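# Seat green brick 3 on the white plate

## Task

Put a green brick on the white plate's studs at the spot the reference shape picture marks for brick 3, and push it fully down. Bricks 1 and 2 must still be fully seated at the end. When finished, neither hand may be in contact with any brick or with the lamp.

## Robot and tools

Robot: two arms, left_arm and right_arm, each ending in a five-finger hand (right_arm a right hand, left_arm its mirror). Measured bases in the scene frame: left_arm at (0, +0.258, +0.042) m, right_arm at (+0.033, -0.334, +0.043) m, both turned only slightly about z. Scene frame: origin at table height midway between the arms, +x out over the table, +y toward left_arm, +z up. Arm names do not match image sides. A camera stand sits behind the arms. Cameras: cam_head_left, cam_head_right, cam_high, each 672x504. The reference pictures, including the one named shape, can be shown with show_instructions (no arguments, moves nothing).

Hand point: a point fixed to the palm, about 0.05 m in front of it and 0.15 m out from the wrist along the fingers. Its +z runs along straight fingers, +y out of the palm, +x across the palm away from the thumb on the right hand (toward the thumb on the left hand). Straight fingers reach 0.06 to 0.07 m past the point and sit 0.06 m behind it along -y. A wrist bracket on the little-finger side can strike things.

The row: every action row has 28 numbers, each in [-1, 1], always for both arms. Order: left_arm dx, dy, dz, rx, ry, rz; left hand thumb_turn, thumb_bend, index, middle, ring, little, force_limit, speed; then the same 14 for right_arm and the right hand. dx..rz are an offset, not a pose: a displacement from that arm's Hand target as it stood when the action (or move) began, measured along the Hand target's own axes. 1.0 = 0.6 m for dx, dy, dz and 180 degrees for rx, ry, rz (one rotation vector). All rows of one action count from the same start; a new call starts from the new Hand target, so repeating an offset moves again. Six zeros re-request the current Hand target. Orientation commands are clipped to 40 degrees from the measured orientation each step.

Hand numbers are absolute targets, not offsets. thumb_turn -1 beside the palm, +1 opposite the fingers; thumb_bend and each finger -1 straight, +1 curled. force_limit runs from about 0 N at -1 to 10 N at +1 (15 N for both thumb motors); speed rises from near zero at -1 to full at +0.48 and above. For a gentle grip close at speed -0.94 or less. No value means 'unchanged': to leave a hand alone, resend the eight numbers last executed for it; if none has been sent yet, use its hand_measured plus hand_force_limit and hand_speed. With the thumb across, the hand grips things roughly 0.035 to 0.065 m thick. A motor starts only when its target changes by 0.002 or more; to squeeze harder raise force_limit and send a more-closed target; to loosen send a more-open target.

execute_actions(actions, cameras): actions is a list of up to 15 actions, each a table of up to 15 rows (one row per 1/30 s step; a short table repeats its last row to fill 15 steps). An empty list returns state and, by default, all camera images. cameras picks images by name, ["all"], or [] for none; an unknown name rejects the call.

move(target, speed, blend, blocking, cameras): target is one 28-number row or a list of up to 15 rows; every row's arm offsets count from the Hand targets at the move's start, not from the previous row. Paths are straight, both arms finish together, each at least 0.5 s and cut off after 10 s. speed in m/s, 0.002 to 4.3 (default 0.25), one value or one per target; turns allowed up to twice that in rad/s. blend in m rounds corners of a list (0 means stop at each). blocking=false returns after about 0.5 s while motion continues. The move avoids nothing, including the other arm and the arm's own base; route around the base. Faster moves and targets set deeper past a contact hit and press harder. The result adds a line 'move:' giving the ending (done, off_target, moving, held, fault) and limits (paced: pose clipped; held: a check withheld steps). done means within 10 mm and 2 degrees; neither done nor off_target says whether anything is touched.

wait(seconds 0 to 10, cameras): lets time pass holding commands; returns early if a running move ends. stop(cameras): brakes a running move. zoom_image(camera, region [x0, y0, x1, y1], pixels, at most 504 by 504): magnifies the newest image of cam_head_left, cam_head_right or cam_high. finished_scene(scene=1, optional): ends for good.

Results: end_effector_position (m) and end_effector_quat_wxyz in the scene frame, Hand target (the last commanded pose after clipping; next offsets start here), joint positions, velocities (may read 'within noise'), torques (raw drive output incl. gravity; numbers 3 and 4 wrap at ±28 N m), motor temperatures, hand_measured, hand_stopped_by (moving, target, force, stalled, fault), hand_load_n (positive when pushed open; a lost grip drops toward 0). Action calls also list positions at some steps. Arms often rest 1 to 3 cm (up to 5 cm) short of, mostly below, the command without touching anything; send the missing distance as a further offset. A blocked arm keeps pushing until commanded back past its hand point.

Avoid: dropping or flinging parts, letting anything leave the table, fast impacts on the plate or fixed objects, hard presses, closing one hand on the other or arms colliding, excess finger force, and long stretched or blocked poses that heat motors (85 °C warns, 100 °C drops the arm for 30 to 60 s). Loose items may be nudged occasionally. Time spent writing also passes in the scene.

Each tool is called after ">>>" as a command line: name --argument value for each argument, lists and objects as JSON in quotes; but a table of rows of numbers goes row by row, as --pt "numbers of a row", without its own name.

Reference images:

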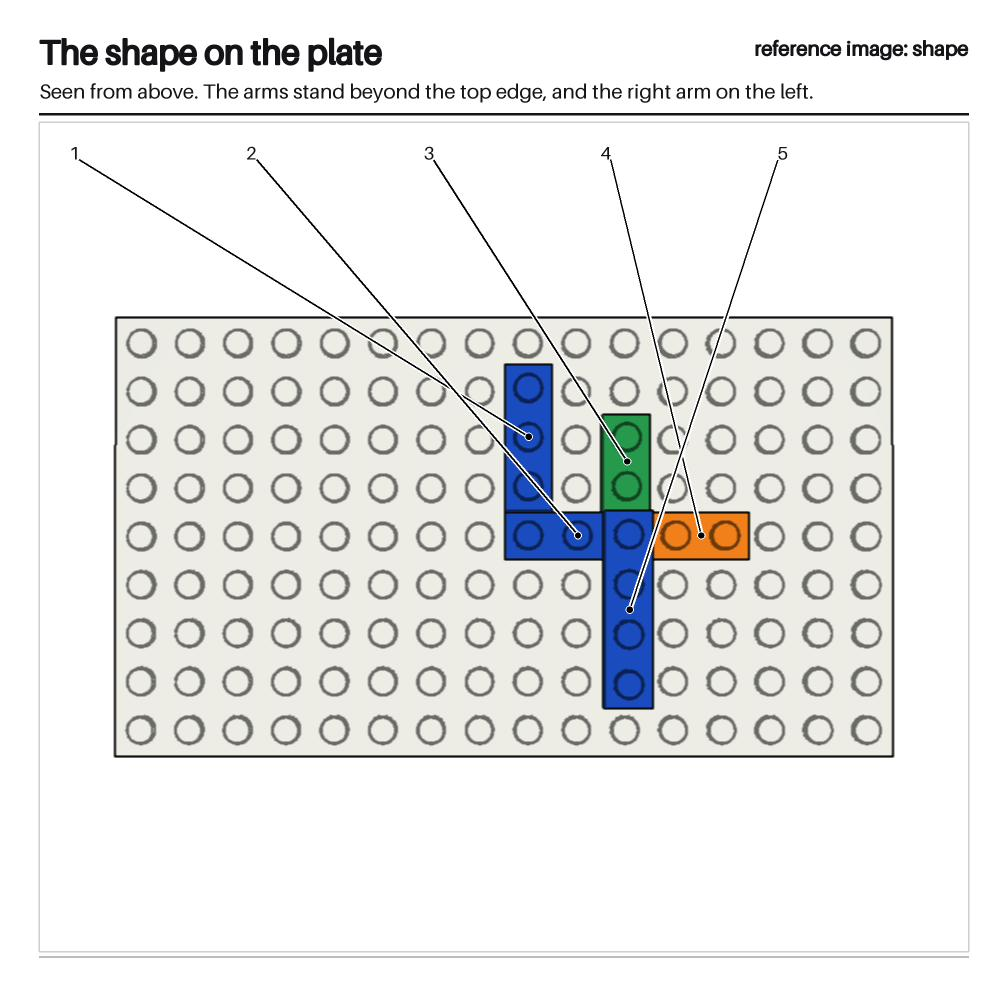

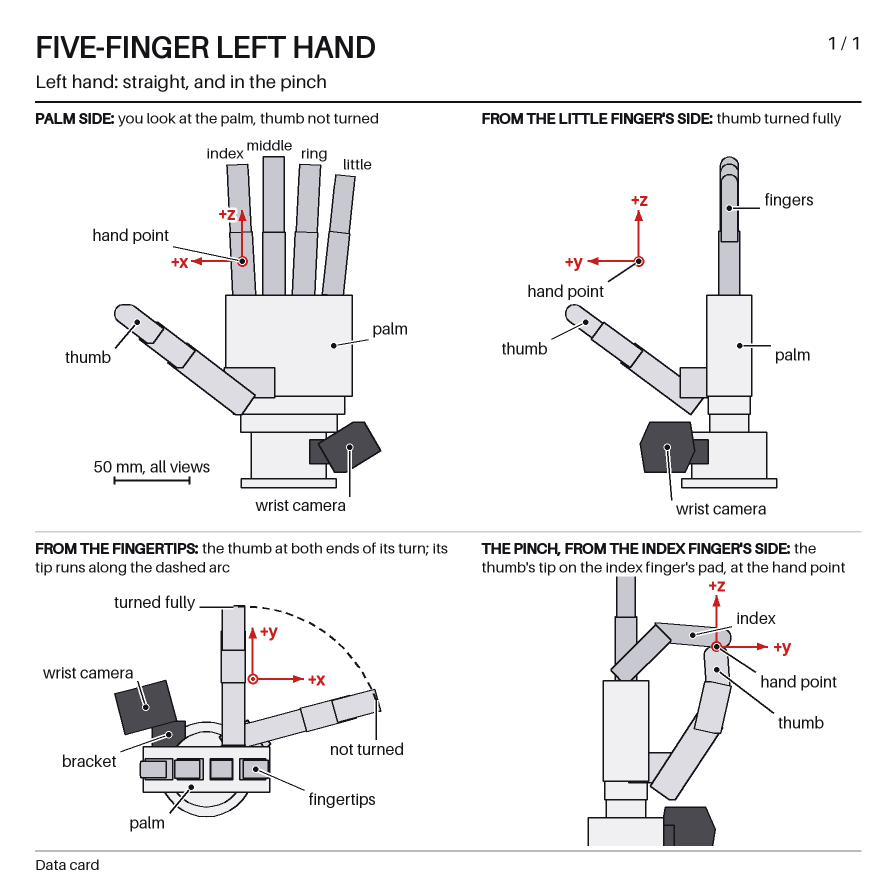

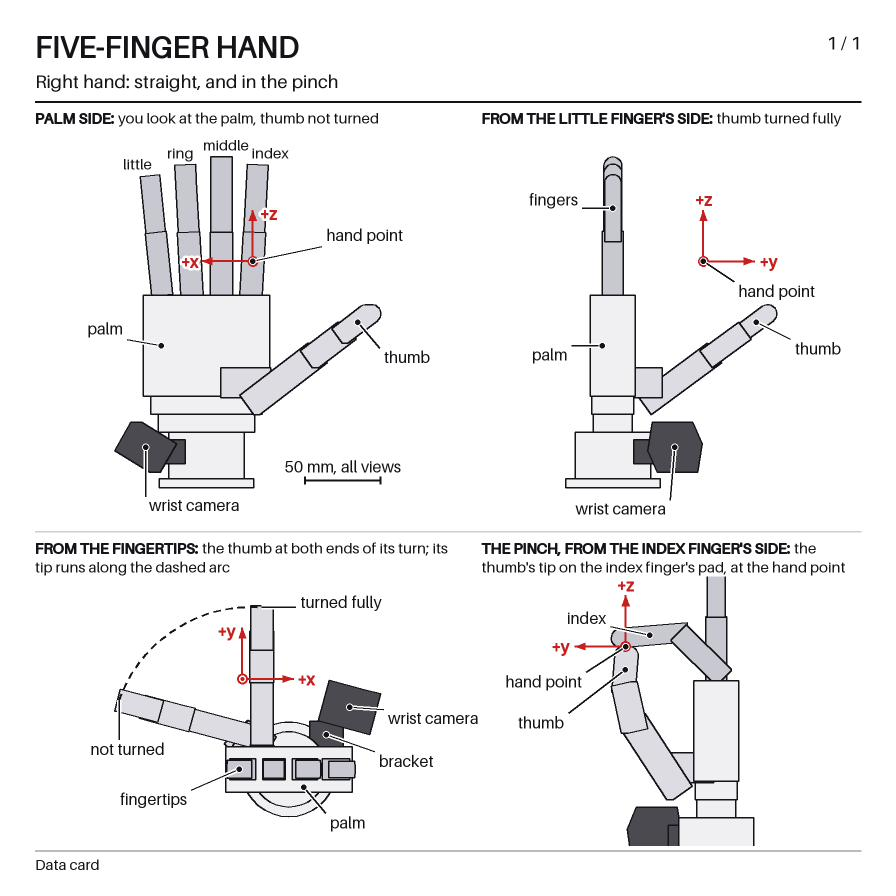

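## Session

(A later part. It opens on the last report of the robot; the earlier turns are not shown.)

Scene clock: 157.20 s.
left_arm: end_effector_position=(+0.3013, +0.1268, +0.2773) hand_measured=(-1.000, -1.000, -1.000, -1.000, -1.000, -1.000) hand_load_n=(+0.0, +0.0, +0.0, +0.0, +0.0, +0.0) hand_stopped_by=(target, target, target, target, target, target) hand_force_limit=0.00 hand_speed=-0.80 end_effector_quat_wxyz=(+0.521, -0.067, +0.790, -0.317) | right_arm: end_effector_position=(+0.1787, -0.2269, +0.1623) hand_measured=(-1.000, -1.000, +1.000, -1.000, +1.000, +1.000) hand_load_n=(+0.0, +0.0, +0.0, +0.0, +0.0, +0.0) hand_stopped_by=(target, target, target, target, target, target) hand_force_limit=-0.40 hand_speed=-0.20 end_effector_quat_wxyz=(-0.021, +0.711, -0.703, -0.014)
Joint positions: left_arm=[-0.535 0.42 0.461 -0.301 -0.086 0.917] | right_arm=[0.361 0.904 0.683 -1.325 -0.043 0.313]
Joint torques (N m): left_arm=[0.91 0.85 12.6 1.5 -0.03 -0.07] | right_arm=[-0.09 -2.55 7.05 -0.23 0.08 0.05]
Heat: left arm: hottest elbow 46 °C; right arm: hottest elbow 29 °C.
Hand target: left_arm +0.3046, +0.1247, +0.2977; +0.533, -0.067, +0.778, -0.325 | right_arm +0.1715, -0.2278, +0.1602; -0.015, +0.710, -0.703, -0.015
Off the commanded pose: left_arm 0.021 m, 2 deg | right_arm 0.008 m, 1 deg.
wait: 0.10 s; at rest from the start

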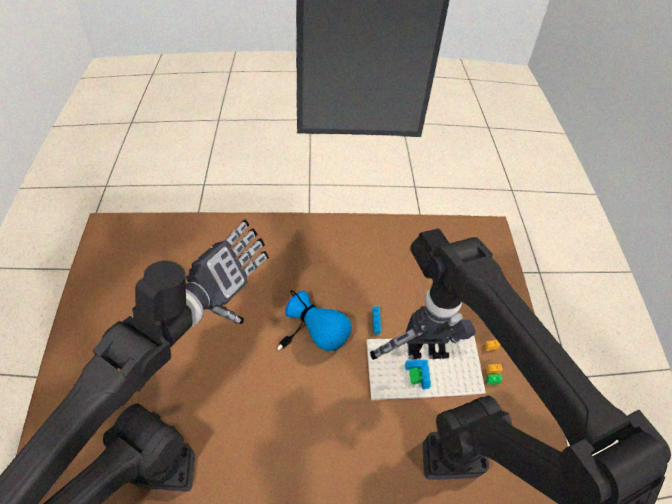

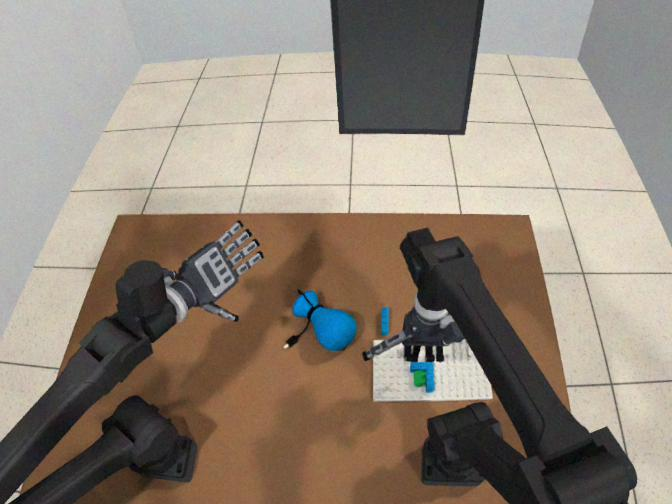

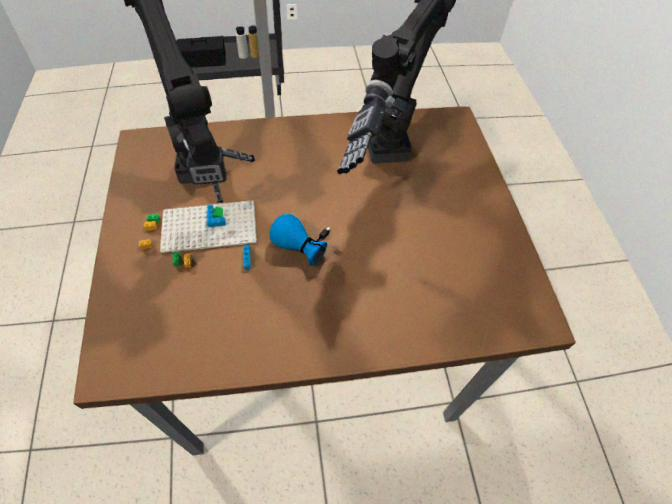

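>>> execute_actions --actions '[]' --cameras '["all"]'

>>> zoom_image --camera "cam_head_left" --region '[360, 310, 480, 400]'

>>> zoom_image --camera "cam_head_right" --region '[360, 330, 480, 420]'

>>> zoom_image --camera "cam_high" --region '[170, 160, 290, 250]'

Scene clock: 159.23 s.
left_arm: end_effector_position=(+0.3013, +0.1268, +0.2773) hand_measured=(-1.000, -1.000, -1.000, -1.000, -1.000, -1.000) hand_load_n=(+0.0, +0.0, +0.0, +0.0, +0.0, +0.0) hand_stopped_by=(target, target, target, target, target, target) hand_force_limit=0.00 hand_speed=-0.80 end_effector_quat_wxyz=(+0.521, -0.067, +0.790, -0.317) | right_arm: end_effector_position=(+0.1787, -0.2269, +0.1623) hand_measured=(-1.000, -1.000, +1.000, -1.000, +1.000, +1.000) hand_load_n=(+0.0, +0.0, +0.0, +0.0, +0.0, +0.0) hand_stopped_by=(target, target, target, target, target, target) hand_force_limit=-0.40 hand_speed=-0.20 end_effector_quat_wxyz=(-0.021, +0.711, -0.703, -0.014)
Joint positions: left_arm=[-0.535 0.42 0.461 -0.301 -0.086 0.917] | right_arm=[0.361 0.904 0.683 -1.325 -0.043 0.313]
Joint velocities: within noise
Joint torques (N m): left_arm=[0.91 0.85 12.62 1.51 -0.03 -0.07] | right_arm=[-0.09 -2.55 7.05 -0.23 0.08 0.05]
Motor temperatures (°C): left_arm=[25 24 46 22 22 21] | right_arm=[25 24 29 20 22 21]
Heat: left arm: hottest elbow 46 °C; right arm: hottest elbow 29 °C.
Hand target: left_arm +0.3046, +0.1247, +0.2977; +0.533, -0.067, +0.778, -0.325 | right_arm +0.1715, -0.2278, +0.1602; -0.015, +0.710, -0.703, -0.015
Off the commanded pose: left_arm 0.021 m, 2 deg | right_arm 0.008 m, 1 deg.

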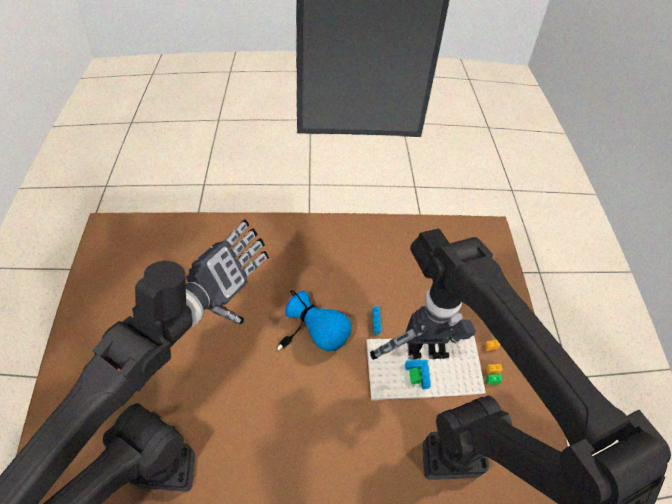

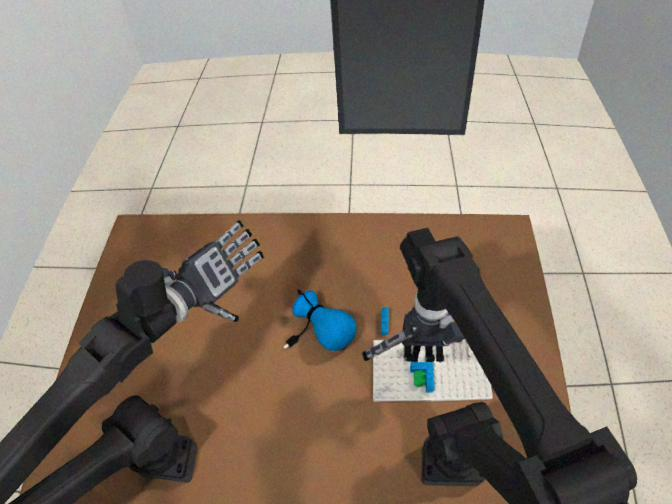

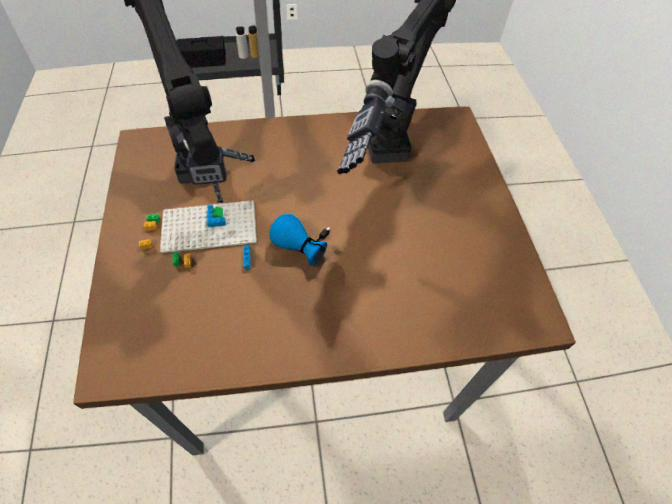

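Scaled by 4.200 from the camera's 672x504 image, which has a finer 960x720 frame.

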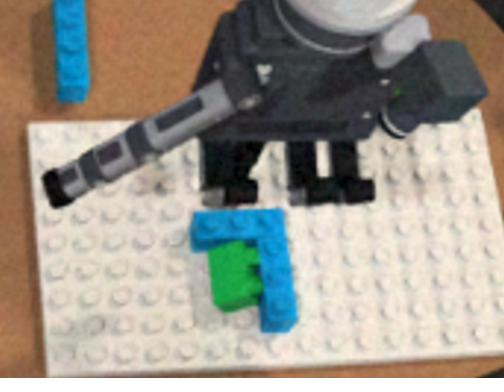

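Scaled by 4.200 from the camera's 672x504 image, which has a finer 960x720 frame.

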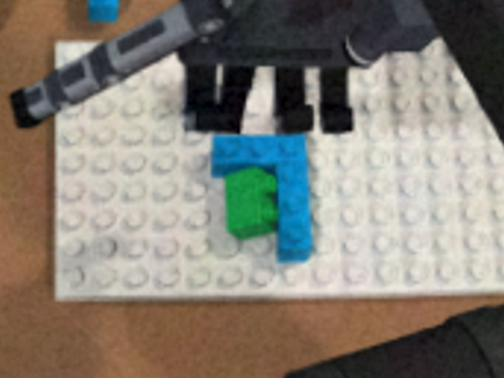

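Scaled by 4.200 from the camera's 672x504 image, which has a finer 960x720 frame.

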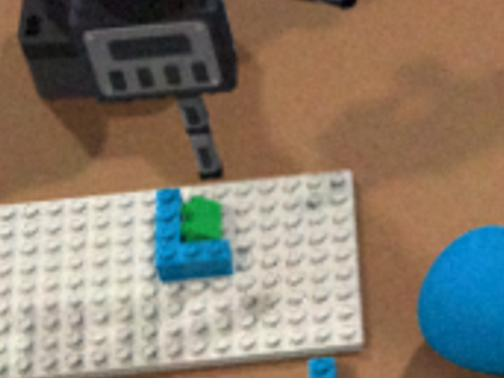

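>>> move --pt "0 0 0 0 0 0 -1 -1 -1 -1 -1 -1 0 -0.8 0.0134 0.0059 0.0748 0 0 0 -1 -1 1 -1 1 1 -0.4 -0.2" --pt "0 0 0 0 0 0 -1 -1 -1 -1 -1 -1 0 -0.8 0.0151 0.0059 0.1131 0 0 0 -1 -1 1 -1 1 1 -0.4 -0.2" --speed '[0.12,0.04]' --cameras '["cam_head_left","cam_head_right"]'

>>> zoom_image --camera "cam_head_left" --region '[360, 310, 480, 400]'

>>> zoom_image --camera "cam_head_right" --region '[360, 330, 480, 420]'

Scene clock: 165.03 s.
left_arm: end_effector_position=(+0.3013, +0.1268, +0.2773) hand_measured=(-1.000, -1.000, -1.000, -1.000, -1.000, -1.000) hand_load_n=(+0.0, +0.0, +0.5, +0.0, +0.0, +0.0) hand_stopped_by=(target, target, target, target, target, target) hand_force_limit=0.00 hand_speed=-0.80 end_effector_quat_wxyz=(+0.521, -0.067, +0.790, -0.317) | right_arm: end_effector_position=(+0.1712, -0.2294, +0.1008) hand_measured=(-1.000, -1.000, +1.000, -1.000, +1.000, +1.000) hand_load_n=(+0.0, +0.0, +0.0, -1.0, +0.0, +0.0) hand_stopped_by=(target, target, target, target, target, target) hand_force_limit=-0.40 hand_speed=-0.20 end_effector_quat_wxyz=(-0.025, +0.711, -0.702, -0.013)
Joint positions: left_arm=[-0.535 0.42 0.461 -0.301 -0.086 0.917] | right_arm=[0.358 0.939 0.532 -1.131 -0.047 0.308]
Joint torques (N m): left_arm=[0.91 0.91 12.6 1.5 -0.03 -0.07] | right_arm=[-1.67 -0.03 6.28 0.59 0.19 -0.14]
Heat: left arm: hottest elbow 46 °C; right arm: hottest elbow 29 °C.
Hand target: left_arm +0.3046, +0.1247, +0.2977; +0.533, -0.067, +0.778, -0.325 | right_arm +0.1681, -0.2340, +0.0919; -0.015, +0.710, -0.703, -0.015
Off the commanded pose: left_arm 0.021 m, 2 deg | right_arm 0.010 m, 1 deg.
move: off_target (left_arm)
Images, in order (width x height): cam_head_left 672x504, cam_head_right 672x504.

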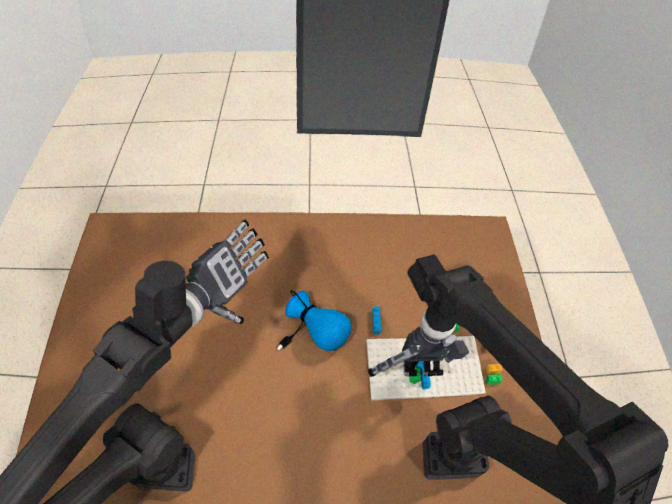

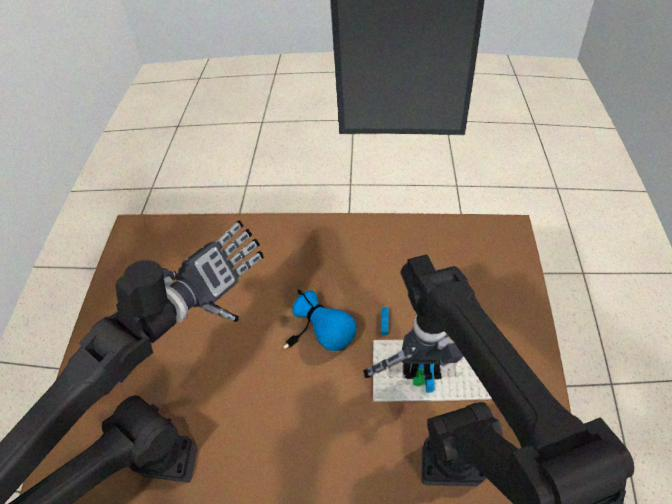

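Scaled by 4.200 from the camera's 672x504 image, which has a finer 960x720 frame.

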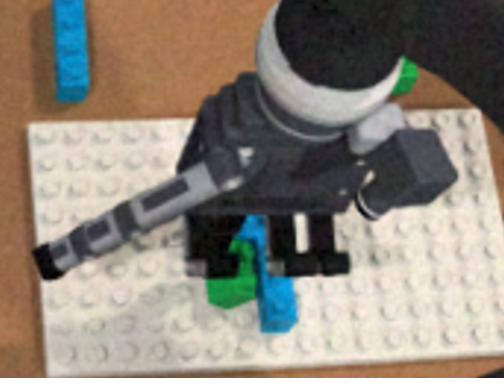

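Scaled by 4.200 from the camera's 672x504 image, which has a finer 960x720 frame.

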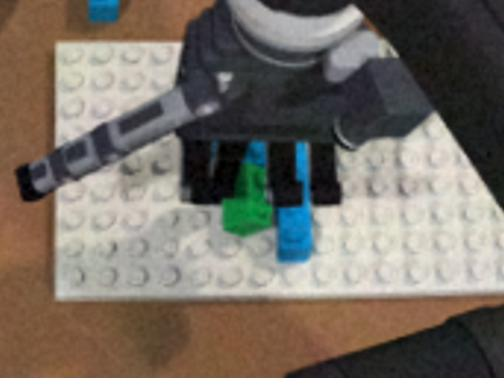

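>>> move --pt "0 0 0 0 0 0 -1 -1 -1 -1 -1 -1 0 -0.8 0.0093 0 -0.0171 0 0 0 -1 -1 1 -1 1 1 -0.4 -0.2" --pt "0 0 0 0 0 0 -1 -1 -1 -1 -1 -1 0 -0.8 0.0106 0 0.0146 0 0 0 -1 -1 1 -1 1 1 -0.4 -0.2" --speed '[0.06,0.04]'

>>> move --target '[0,0,0,0,0,0,-1,-1,-1,-1,-1,-1,0,-0.8,-0.0667,0.0128,0,0,0,0,-1,-1,1,-1,1,1,-0.4,-0.2]' --speed 0.06 --cameras '["cam_head_left","cam_head_right"]'

>>> zoom_image --camera "cam_head_left" --region '[360, 310, 480, 400]'

>>> zoom_image --camera "cam_head_right" --region '[360, 330, 480, 420]'

Scene clock: 167.57 s.
left_arm: end_effector_position=(+0.3013, +0.1268, +0.2773) hand_measured=(-1.000, -1.000, -1.000, -1.000, -1.000, -1.000) hand_load_n=(+0.0, +0.0, +0.0, +0.0, +0.0, +0.0) hand_stopped_by=(target, target, target, target, target, target) hand_force_limit=0.00 hand_speed=-0.80 end_effector_quat_wxyz=(+0.521, -0.067, +0.790, -0.317) | right_arm: end_effector_position=(+0.1731, -0.2293, +0.0963) hand_measured=(-1.000, -1.000, +1.000, -1.000, +1.000, +1.000) hand_load_n=(+0.0, +0.5, +0.5, -2.0, +0.0, +0.0) hand_stopped_by=(target, target, target, target, target, target) hand_force_limit=-0.40 hand_speed=-0.20 end_effector_quat_wxyz=(-0.036, +0.714, -0.699, -0.019)
Joint positions: left_arm=[-0.535 0.42 0.461 -0.301 -0.086 0.917] | right_arm=[0.339 0.943 0.519 -1.103 -0.068 0.282]
Joint torques (N m): left_arm=[0.91 0.97 12.6 1.5 -0.03 -0.07] | right_arm=[-2.2 0.21 5.65 0.59 0.9 -0.13]
Heat: left arm: hottest elbow 46 °C; right arm: hottest elbow 28 °C.
Hand target: left_arm +0.3046, +0.1247, +0.2977; +0.533, -0.067, +0.778, -0.325 | right_arm +0.1681, -0.2399, +0.0829; -0.015, +0.710, -0.703, -0.015
Off the commanded pose: left_arm 0.021 m, 2 deg | right_arm 0.018 m, 3 deg.
move: off_target (left_arm, right_arm)

Scene clock: 169.03 s.
left_arm: end_effector_position=(+0.3013, +0.1268, +0.2773) hand_measured=(-1.000, -1.000, -1.000, -1.000, -1.000, -1.000) hand_load_n=(+0.0, +0.0, +0.0, +0.0, +0.0, +0.0) hand_stopped_by=(target, target, target, target, target, target) hand_force_limit=0.00 hand_speed=-0.80 end_effector_quat_wxyz=(+0.521, -0.067, +0.790, -0.317) | right_arm: end_effector_position=(+0.1618, -0.2050, +0.0892) hand_measured=(-1.000, -1.000, +1.000, -1.000, +1.000, +1.000) hand_load_n=(+0.0, +0.0, +0.0, -1.0, +0.0, +0.0) hand_stopped_by=(target, target, target, target, target, target) hand_force_limit=-0.40 hand_speed=-0.20 end_effector_quat_wxyz=(-0.018, +0.709, -0.705, -0.009)
Joint positions: left_arm=[-0.535 0.42 0.461 -0.301 -0.086 0.917] | right_arm=[0.495 0.966 0.514 -1.09 -0.029 0.453]
Joint torques (N m): left_arm=[0.91 0.91 12.6 1.5 -0.03 -0.07] | right_arm=[0.5 0.15 7.15 0.65 -0.33 0.06]
Heat: left arm: hottest elbow 46 °C; right arm: hottest elbow 29 °C.
Hand target: left_arm +0.3046, +0.1247, +0.2977; +0.533, -0.067, +0.778, -0.325 | right_arm +0.1600, -0.2001, +0.0846; -0.015, +0.711, -0.703, -0.015
Off the commanded pose: left_arm 0.021 m, 2 deg | right_arm 0.007 m, 1 deg.
move: off_target (left_arm)
Images, in order (width x height): cam_head_left 672x504, cam_head_right 672x504.

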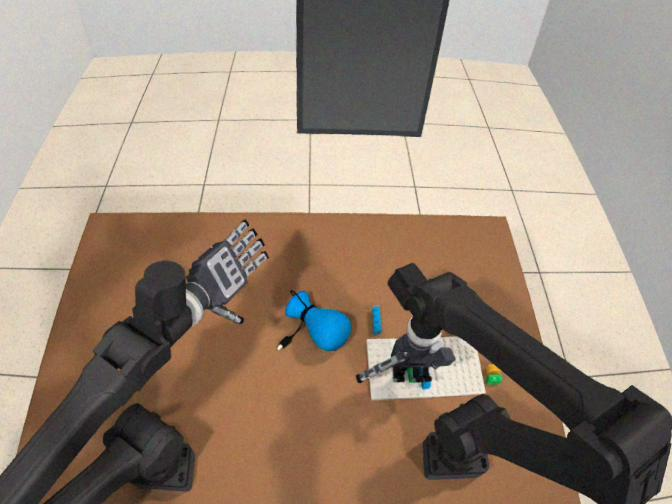

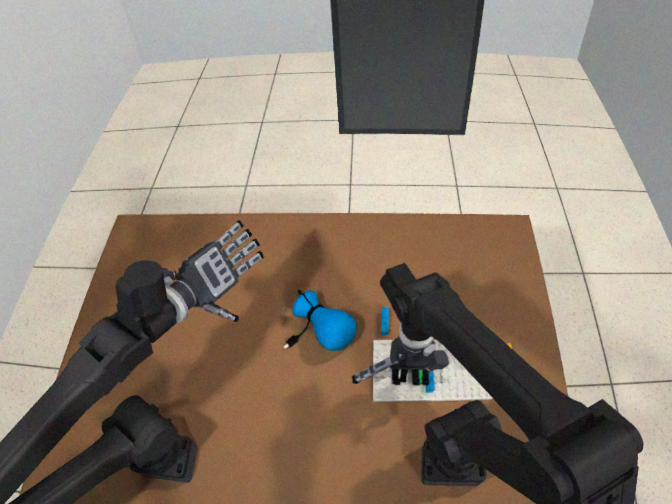

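Scaled by 4.200 from the camera's 672x504 image, which has a finer 960x720 frame.

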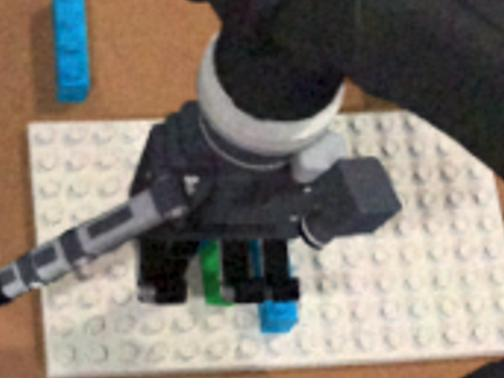

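Scaled by 4.200 from the camera's 672x504 image, which has a finer 960x720 frame.

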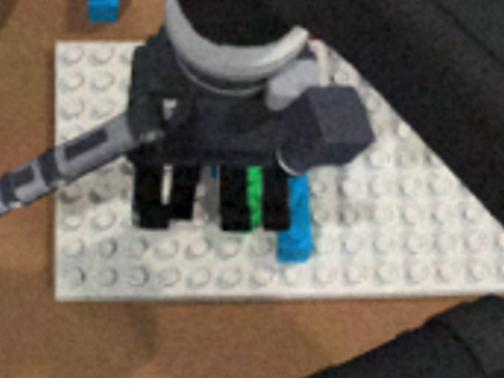

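>>> move --target '[0,0,0,0,0,0,-1,-1,-1,-1,-1,-1,0,-0.8,-0.0235,0.03,-0.09,0,0,0,-1,-1,1,-1,1,1,-0.4,-0.2]' --speed 0.12 --cameras '["cam_head_left","cam_head_right","cam_high"]'

>>> zoom_image --camera "cam_head_left" --region '[390, 345, 440, 395]'

>>> zoom_image --camera "cam_head_right" --region '[390, 345, 440, 395]'

Scene clock: 170.70 s.
left_arm: end_effector_position=(+0.3013, +0.1268, +0.2773) hand_measured=(-1.000, -1.000, -1.000, -1.000, -1.000, -1.000) hand_load_n=(+0.0, -0.5, +0.0, +0.0, +0.0, +0.0) hand_stopped_by=(target, target, target, target, target, target) hand_force_limit=0.00 hand_speed=-0.80 end_effector_quat_wxyz=(+0.521, -0.067, +0.790, -0.317) | right_arm: end_effector_position=(+0.1287, -0.1988, +0.1212) hand_measured=(-1.000, -1.000, +1.000, -1.000, +1.000, +1.000) hand_load_n=(+0.0, +0.0, +0.0, +0.0, +0.0, +0.0) hand_stopped_by=(target, target, target, target, target, target) hand_force_limit=-0.40 hand_speed=-0.20 end_effector_quat_wxyz=(+0.008, +0.710, -0.704, -0.022)
Joint positions: left_arm=[-0.535 0.42 0.461 -0.301 -0.086 0.917] | right_arm=[0.594 0.881 0.554 -1.268 -0.038 0.548]
Joint torques (N m): left_arm=[0.91 0.91 12.62 1.51 -0.03 -0.07] | right_arm=[0.03 -1.49 11.47 -0.31 0.01 0.06]
Heat: left arm: hottest elbow 46 °C; right arm: hottest elbow 29 °C.
Hand target: left_arm +0.3046, +0.1247, +0.2977; +0.533, -0.067, +0.778, -0.325 | right_arm +0.1419, -0.1884, +0.1393; -0.015, +0.711, -0.703, -0.015
Off the commanded pose: left_arm 0.021 m, 2 deg | right_arm 0.025 m, 3 deg.
move: off_target (left_arm, right_arm)

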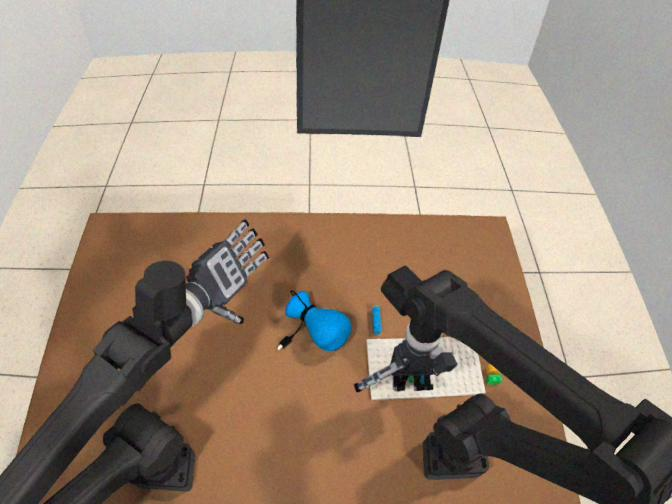

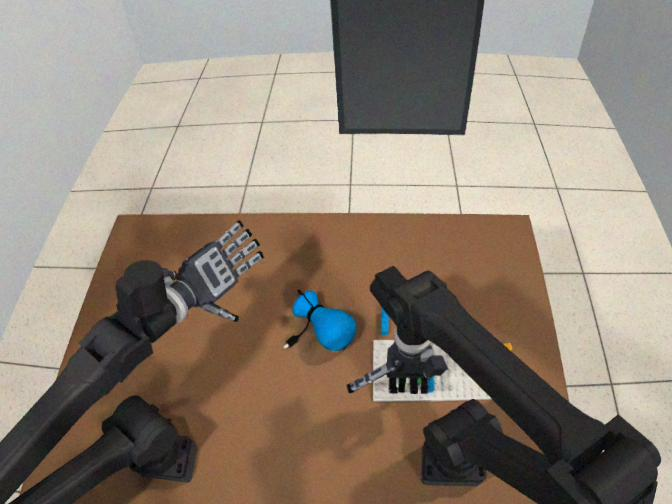

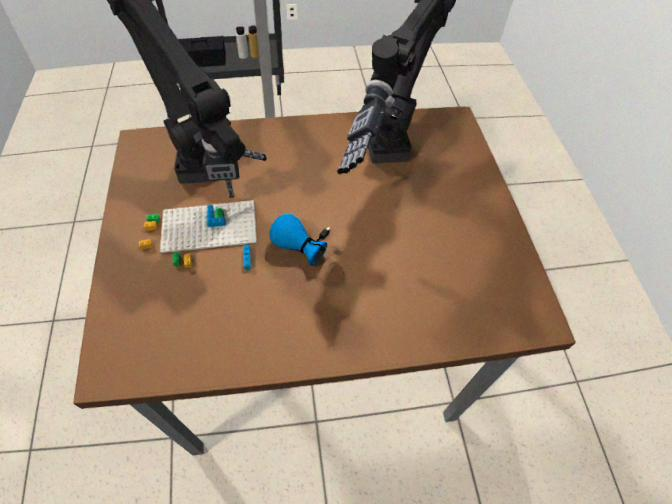

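Scaled by 10.080 from the camera's 672x504 image, which has a finer 960x720 frame.

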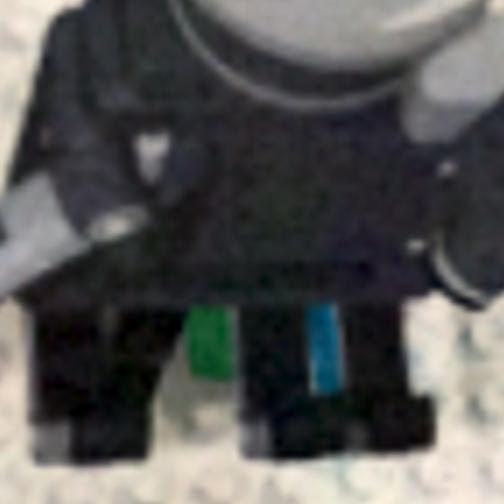

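Scaled by 10.080 from the camera's 672x504 image, which has a finer 960x720 frame.

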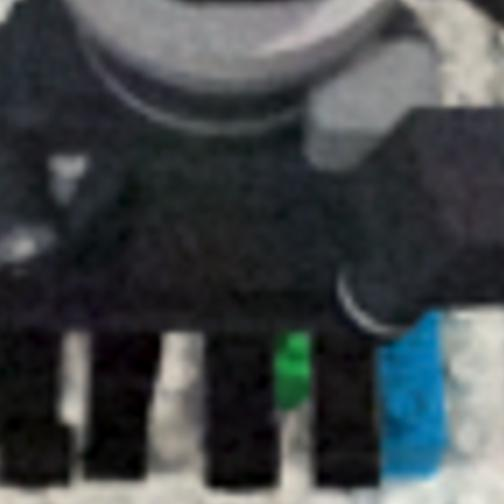

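>>> move --target '[0,0,0,0,0,0,-1,-1,-1,-1,-1,-1,0,-0.8,-0.01,-0.04,-0.1,0,0,0,-1,-1,1,-1,1,1,-0.4,-0.2]' --speed 0.2 --cameras '["cam_head_left","cam_head_right","cam_high"]'

>>> zoom_image --camera "cam_head_left" --region '[390, 345, 440, 395]'

>>> zoom_image --camera "cam_head_right" --region '[390, 345, 440, 395]'

>>> zoom_image --camera "cam_high" --region '[190, 190, 240, 240]'

Scene clock: 172.47 s.
left_arm: end_effector_position=(+0.3013, +0.1268, +0.2773) hand_measured=(-1.000, -1.000, -1.000, -1.000, -1.000, -1.000) hand_load_n=(+0.0, +0.0, +0.0, +0.0, +0.0, +0.0) hand_stopped_by=(target, target, target, target, target, target) hand_force_limit=0.00 hand_speed=-0.80 end_effector_quat_wxyz=(+0.521, -0.067, +0.790, -0.317) | right_arm: end_effector_position=(+0.1519, -0.1897, +0.1830) hand_measured=(-1.000, -1.000, +1.000, -1.000, +1.000, +1.000) hand_load_n=(+0.0, +0.0, +0.5, +0.0, +0.0, +0.0) hand_stopped_by=(target, target, target, target, target, target) hand_force_limit=-0.40 hand_speed=-0.20 end_effector_quat_wxyz=(-0.001, +0.711, -0.703, -0.019)
Joint positions: left_arm=[-0.535 0.42 0.461 -0.301 -0.086 0.917] | right_arm=[0.574 0.896 0.73 -1.413 -0.038 0.525]
Joint torques (N m): left_arm=[0.91 0.91 12.6 1.5 -0.03 -0.07] | right_arm=[-1.73 -0.56 11.95 -0.23 0.02 -0.15]
Heat: left arm: hottest elbow 46 °C; right arm: hottest elbow 29 °C.
Hand target: left_arm +0.3046, +0.1247, +0.2977; +0.533, -0.067, +0.778, -0.325 | right_arm +0.1659, -0.1847, +0.1993; -0.015, +0.711, -0.703, -0.015
Off the commanded pose: left_arm 0.021 m, 2 deg | right_arm 0.022 m, 2 deg.
move: off_target (left_arm, right_arm)

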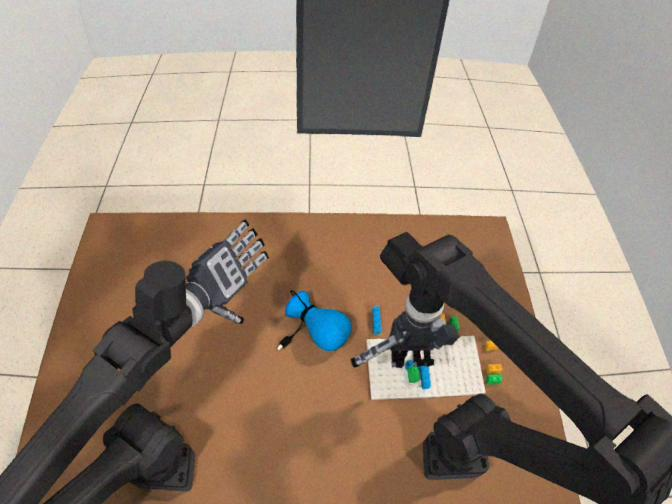

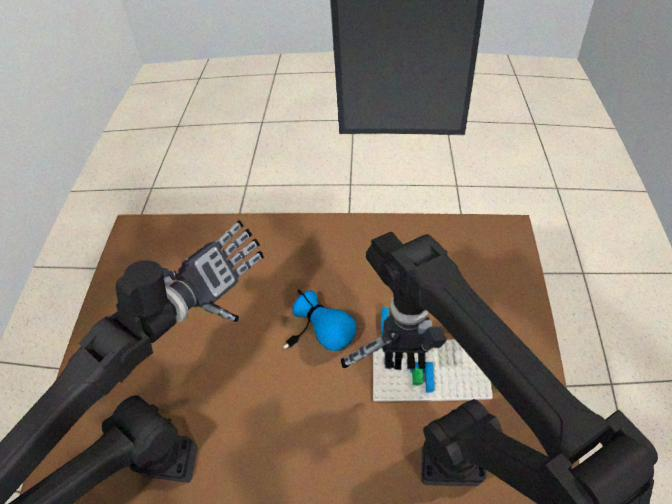

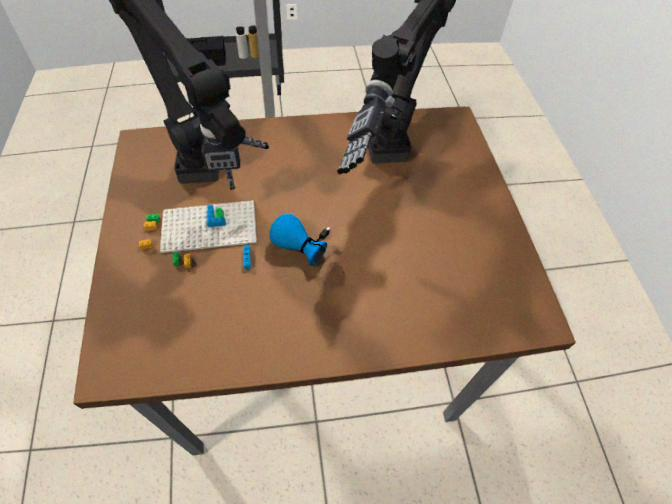

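Scaled by 10.080 from the camera's 672x504 image, which has a finer 960x720 frame.

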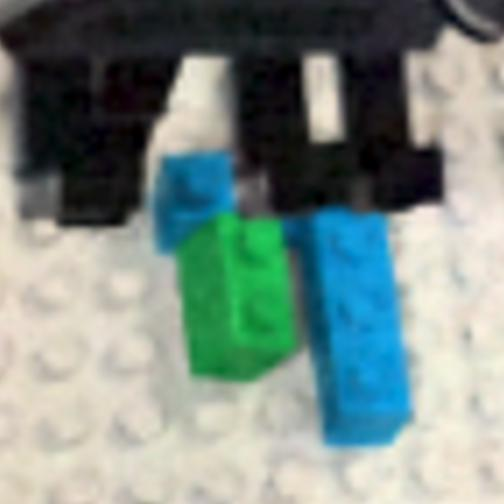

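Scaled by 10.080 from the camera's 672x504 image, which has a finer 960x720 frame.

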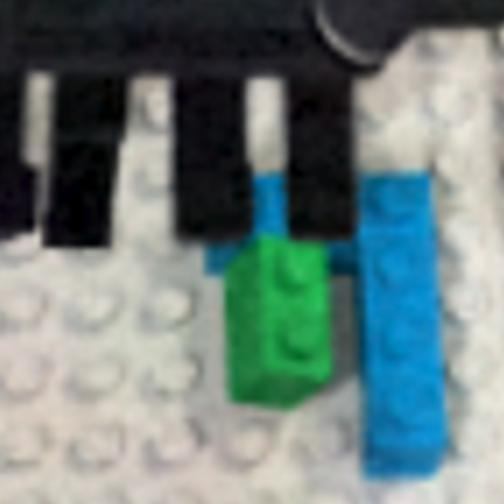

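Scaled by 10.080 from the camera's 672x504 image, which has a finer 960x720 frame.

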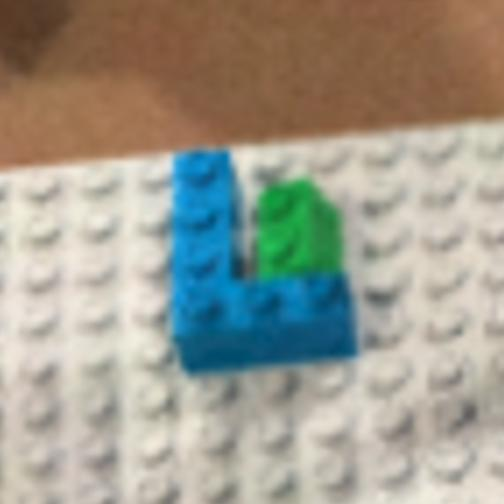

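>>> zoom_image --camera "cam_head_left" --region '[402, 362, 427, 387]'

>>> zoom_image --camera "cam_head_right" --region '[406, 364, 431, 389]'

>>> zoom_image --camera "cam_high" --region '[203, 200, 228, 225]'

Scaled by 20.160 from the camera's 672x504 image, which has a finer 960x720 frame.

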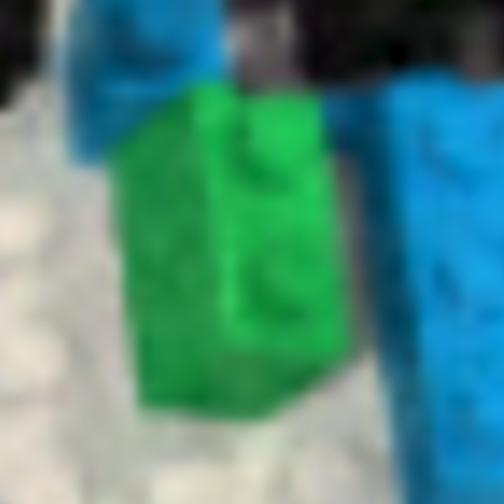

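Scaled by 20.160 from the camera's 672x504 image, which has a finer 960x720 frame.

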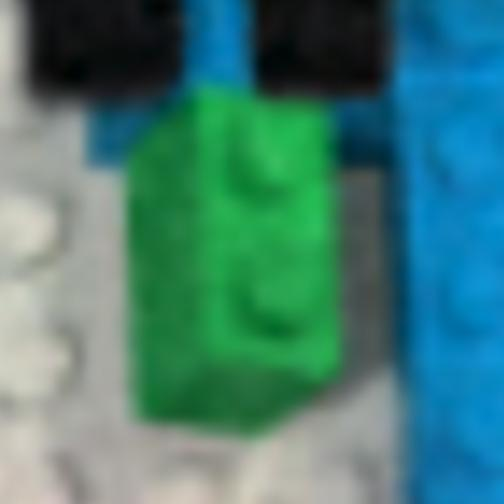

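Scaled by 20.160 from the camera's 672x504 image, which has a finer 960x720 frame.

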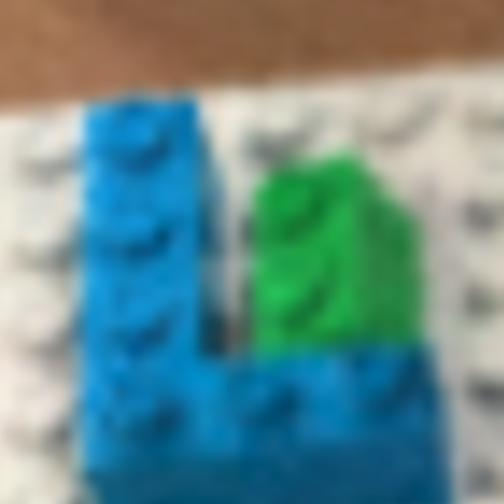

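>>> move --pt "0 0 0 0 0 0 -1 -1 -1 -1 -1 -1 0 -0.8 0.1389 -0.0023 0.0765 0 0 0 -1 -1 1 -1 1 1 -0.4 -0.2" --pt "0 0 0 0 0 0 -1 -1 -1 -1 -1 -1 0 -0.8 0.1425 -0.0023 0.163 0 0 0 -1 -1 1 -1 1 1 -0.4 -0.2" --speed '[0.2,0.06]' --cameras '["cam_head_left","cam_head_right"]'

>>> zoom_image --camera "cam_head_left" --region '[390, 345, 440, 395]'

>>> zoom_image --camera "cam_head_right" --region '[390, 345, 440, 395]'

Scene clock: 180.40 s.
left_arm: end_effector_position=(+0.3013, +0.1268, +0.2773) hand_measured=(-1.000, -1.000, -1.000, -1.000, -1.000, -1.000) hand_load_n=(+0.0, +0.0, +0.0, -0.5, +0.0, +0.0) hand_stopped_by=(target, target, target, target, target, target) hand_force_limit=0.00 hand_speed=-0.80 end_effector_quat_wxyz=(+0.521, -0.067, +0.790, -0.317) | right_arm: end_effector_position=(+0.1713, -0.2641, +0.1064) hand_measured=(-1.000, -1.000, +1.000, -1.000, +1.000, +1.000) hand_load_n=(+0.0, +0.0, +0.0, -0.5, +0.0, +0.0) hand_stopped_by=(target, target, target, target, target, target) hand_force_limit=-0.40 hand_speed=-0.20 end_effector_quat_wxyz=(-0.021, +0.711, -0.702, -0.009)
Joint positions: left_arm=[-0.535 0.42 0.461 -0.301 -0.086 0.917] | right_arm=[0.203 0.903 0.531 -1.175 -0.039 0.153]
Joint torques (N m): left_arm=[0.91 0.97 12.6 1.5 -0.03 -0.07] | right_arm=[-1.61 0.26 6.35 0.66 -0.11 -0.14]
Heat: left arm: hottest elbow 46 °C; right arm: hottest elbow 30 °C.
Hand target: left_arm +0.3046, +0.1247, +0.2977; +0.533, -0.067, +0.778, -0.325 | right_arm +0.1681, -0.2660, +0.0980; -0.015, +0.711, -0.703, -0.015
Off the commanded pose: left_arm 0.021 m, 2 deg | right_arm 0.009 m, 1 deg.
move: off_target (left_arm)
Images, in order (width x height): cam_head_left 672x504, cam_head_right 672x504.

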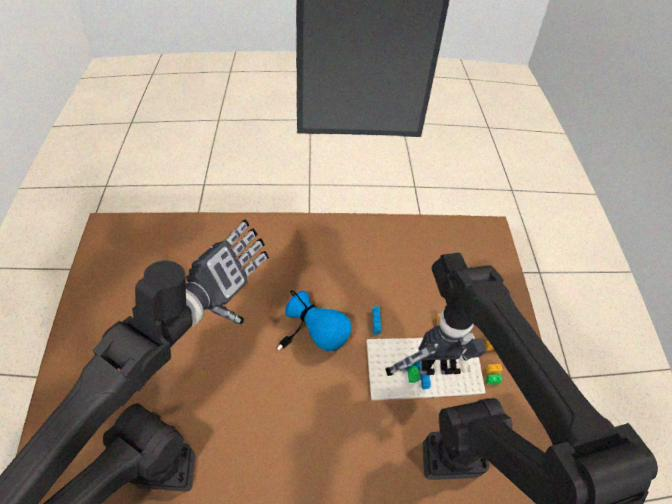

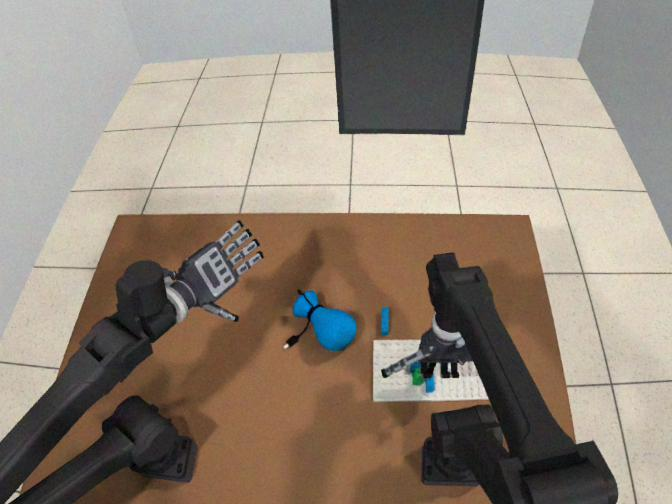

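Scaled by 10.080 from the camera's 672x504 image, which has a finer 960x720 frame.

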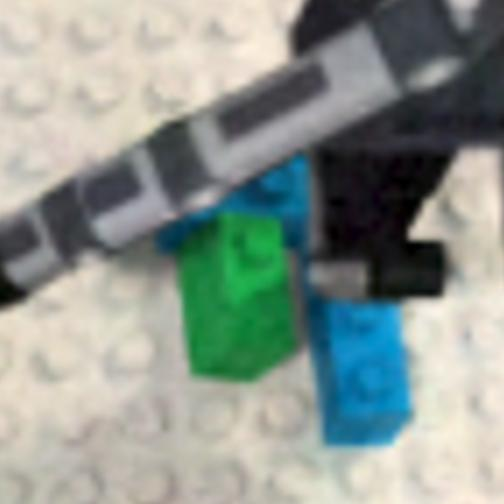

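Scaled by 10.080 from the camera's 672x504 image, which has a finer 960x720 frame.

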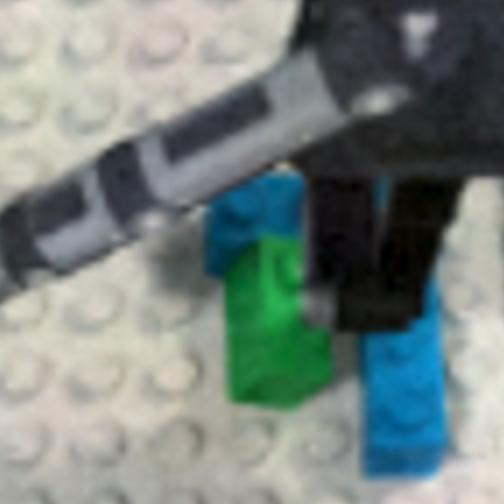

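>>> wait --seconds 0 --cameras '["cam_high"]'

>>> zoom_image --camera "cam_high" --region '[190, 180, 240, 230]'

Scene clock: 193.43 s.
left_arm: end_effector_position=(+0.3013, +0.1268, +0.2773) hand_measured=(-1.000, -1.000, -1.000, -1.000, -1.000, -1.000) hand_load_n=(+0.0, +0.0, +0.0, +0.0, +0.0, -0.5) hand_stopped_by=(target, target, target, target, target, target) hand_force_limit=0.00 hand_speed=-0.80 end_effector_quat_wxyz=(+0.521, -0.067, +0.790, -0.317) | right_arm: end_effector_position=(+0.1713, -0.2641, +0.1064) hand_measured=(-1.000, -1.000, +1.000, -1.000, +1.000, +1.000) hand_load_n=(+0.0, +0.0, +0.0, -0.5, +0.0, +0.0) hand_stopped_by=(target, target, target, target, target, target) hand_force_limit=-0.40 hand_speed=-0.20 end_effector_quat_wxyz=(-0.021, +0.711, -0.702, -0.009)
Joint positions: left_arm=[-0.535 0.42 0.461 -0.301 -0.086 0.917] | right_arm=[0.203 0.903 0.531 -1.175 -0.039 0.153]
Joint torques (N m): left_arm=[0.91 0.91 12.6 1.48 -0.03 -0.07] | right_arm=[-1.67 0.32 6.34 0.66 -0.12 -0.14]
Heat: left arm: hottest elbow 47 °C; right arm: hottest elbow 29 °C.
Hand target: left_arm +0.3046, +0.1247, +0.2977; +0.533, -0.067, +0.778, -0.325 | right_arm +0.1681, -0.2660, +0.0980; -0.015, +0.711, -0.703, -0.015
Off the commanded pose: left_arm 0.021 m, 2 deg | right_arm 0.009 m, 1 deg.
Images, in order (width x height): cam_high 672x504.

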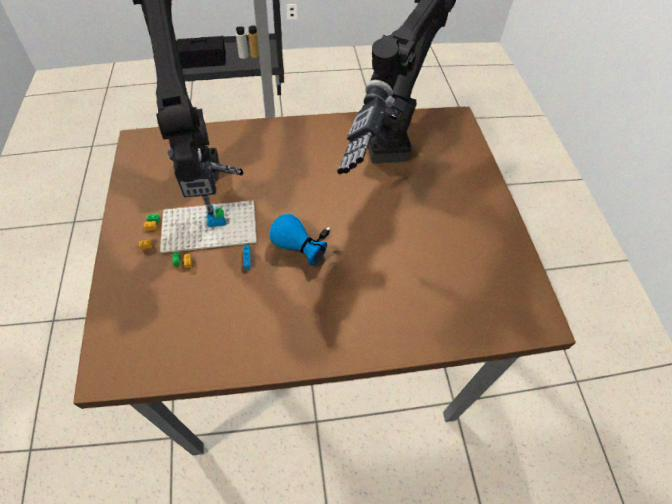

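Scaled by 10.080 from the camera's 672x504 image, which has a finer 960x720 frame.

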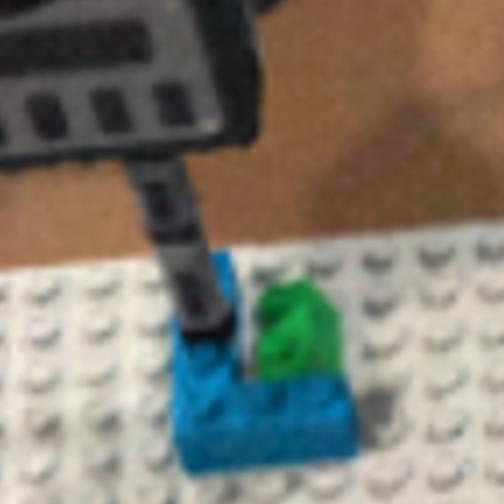

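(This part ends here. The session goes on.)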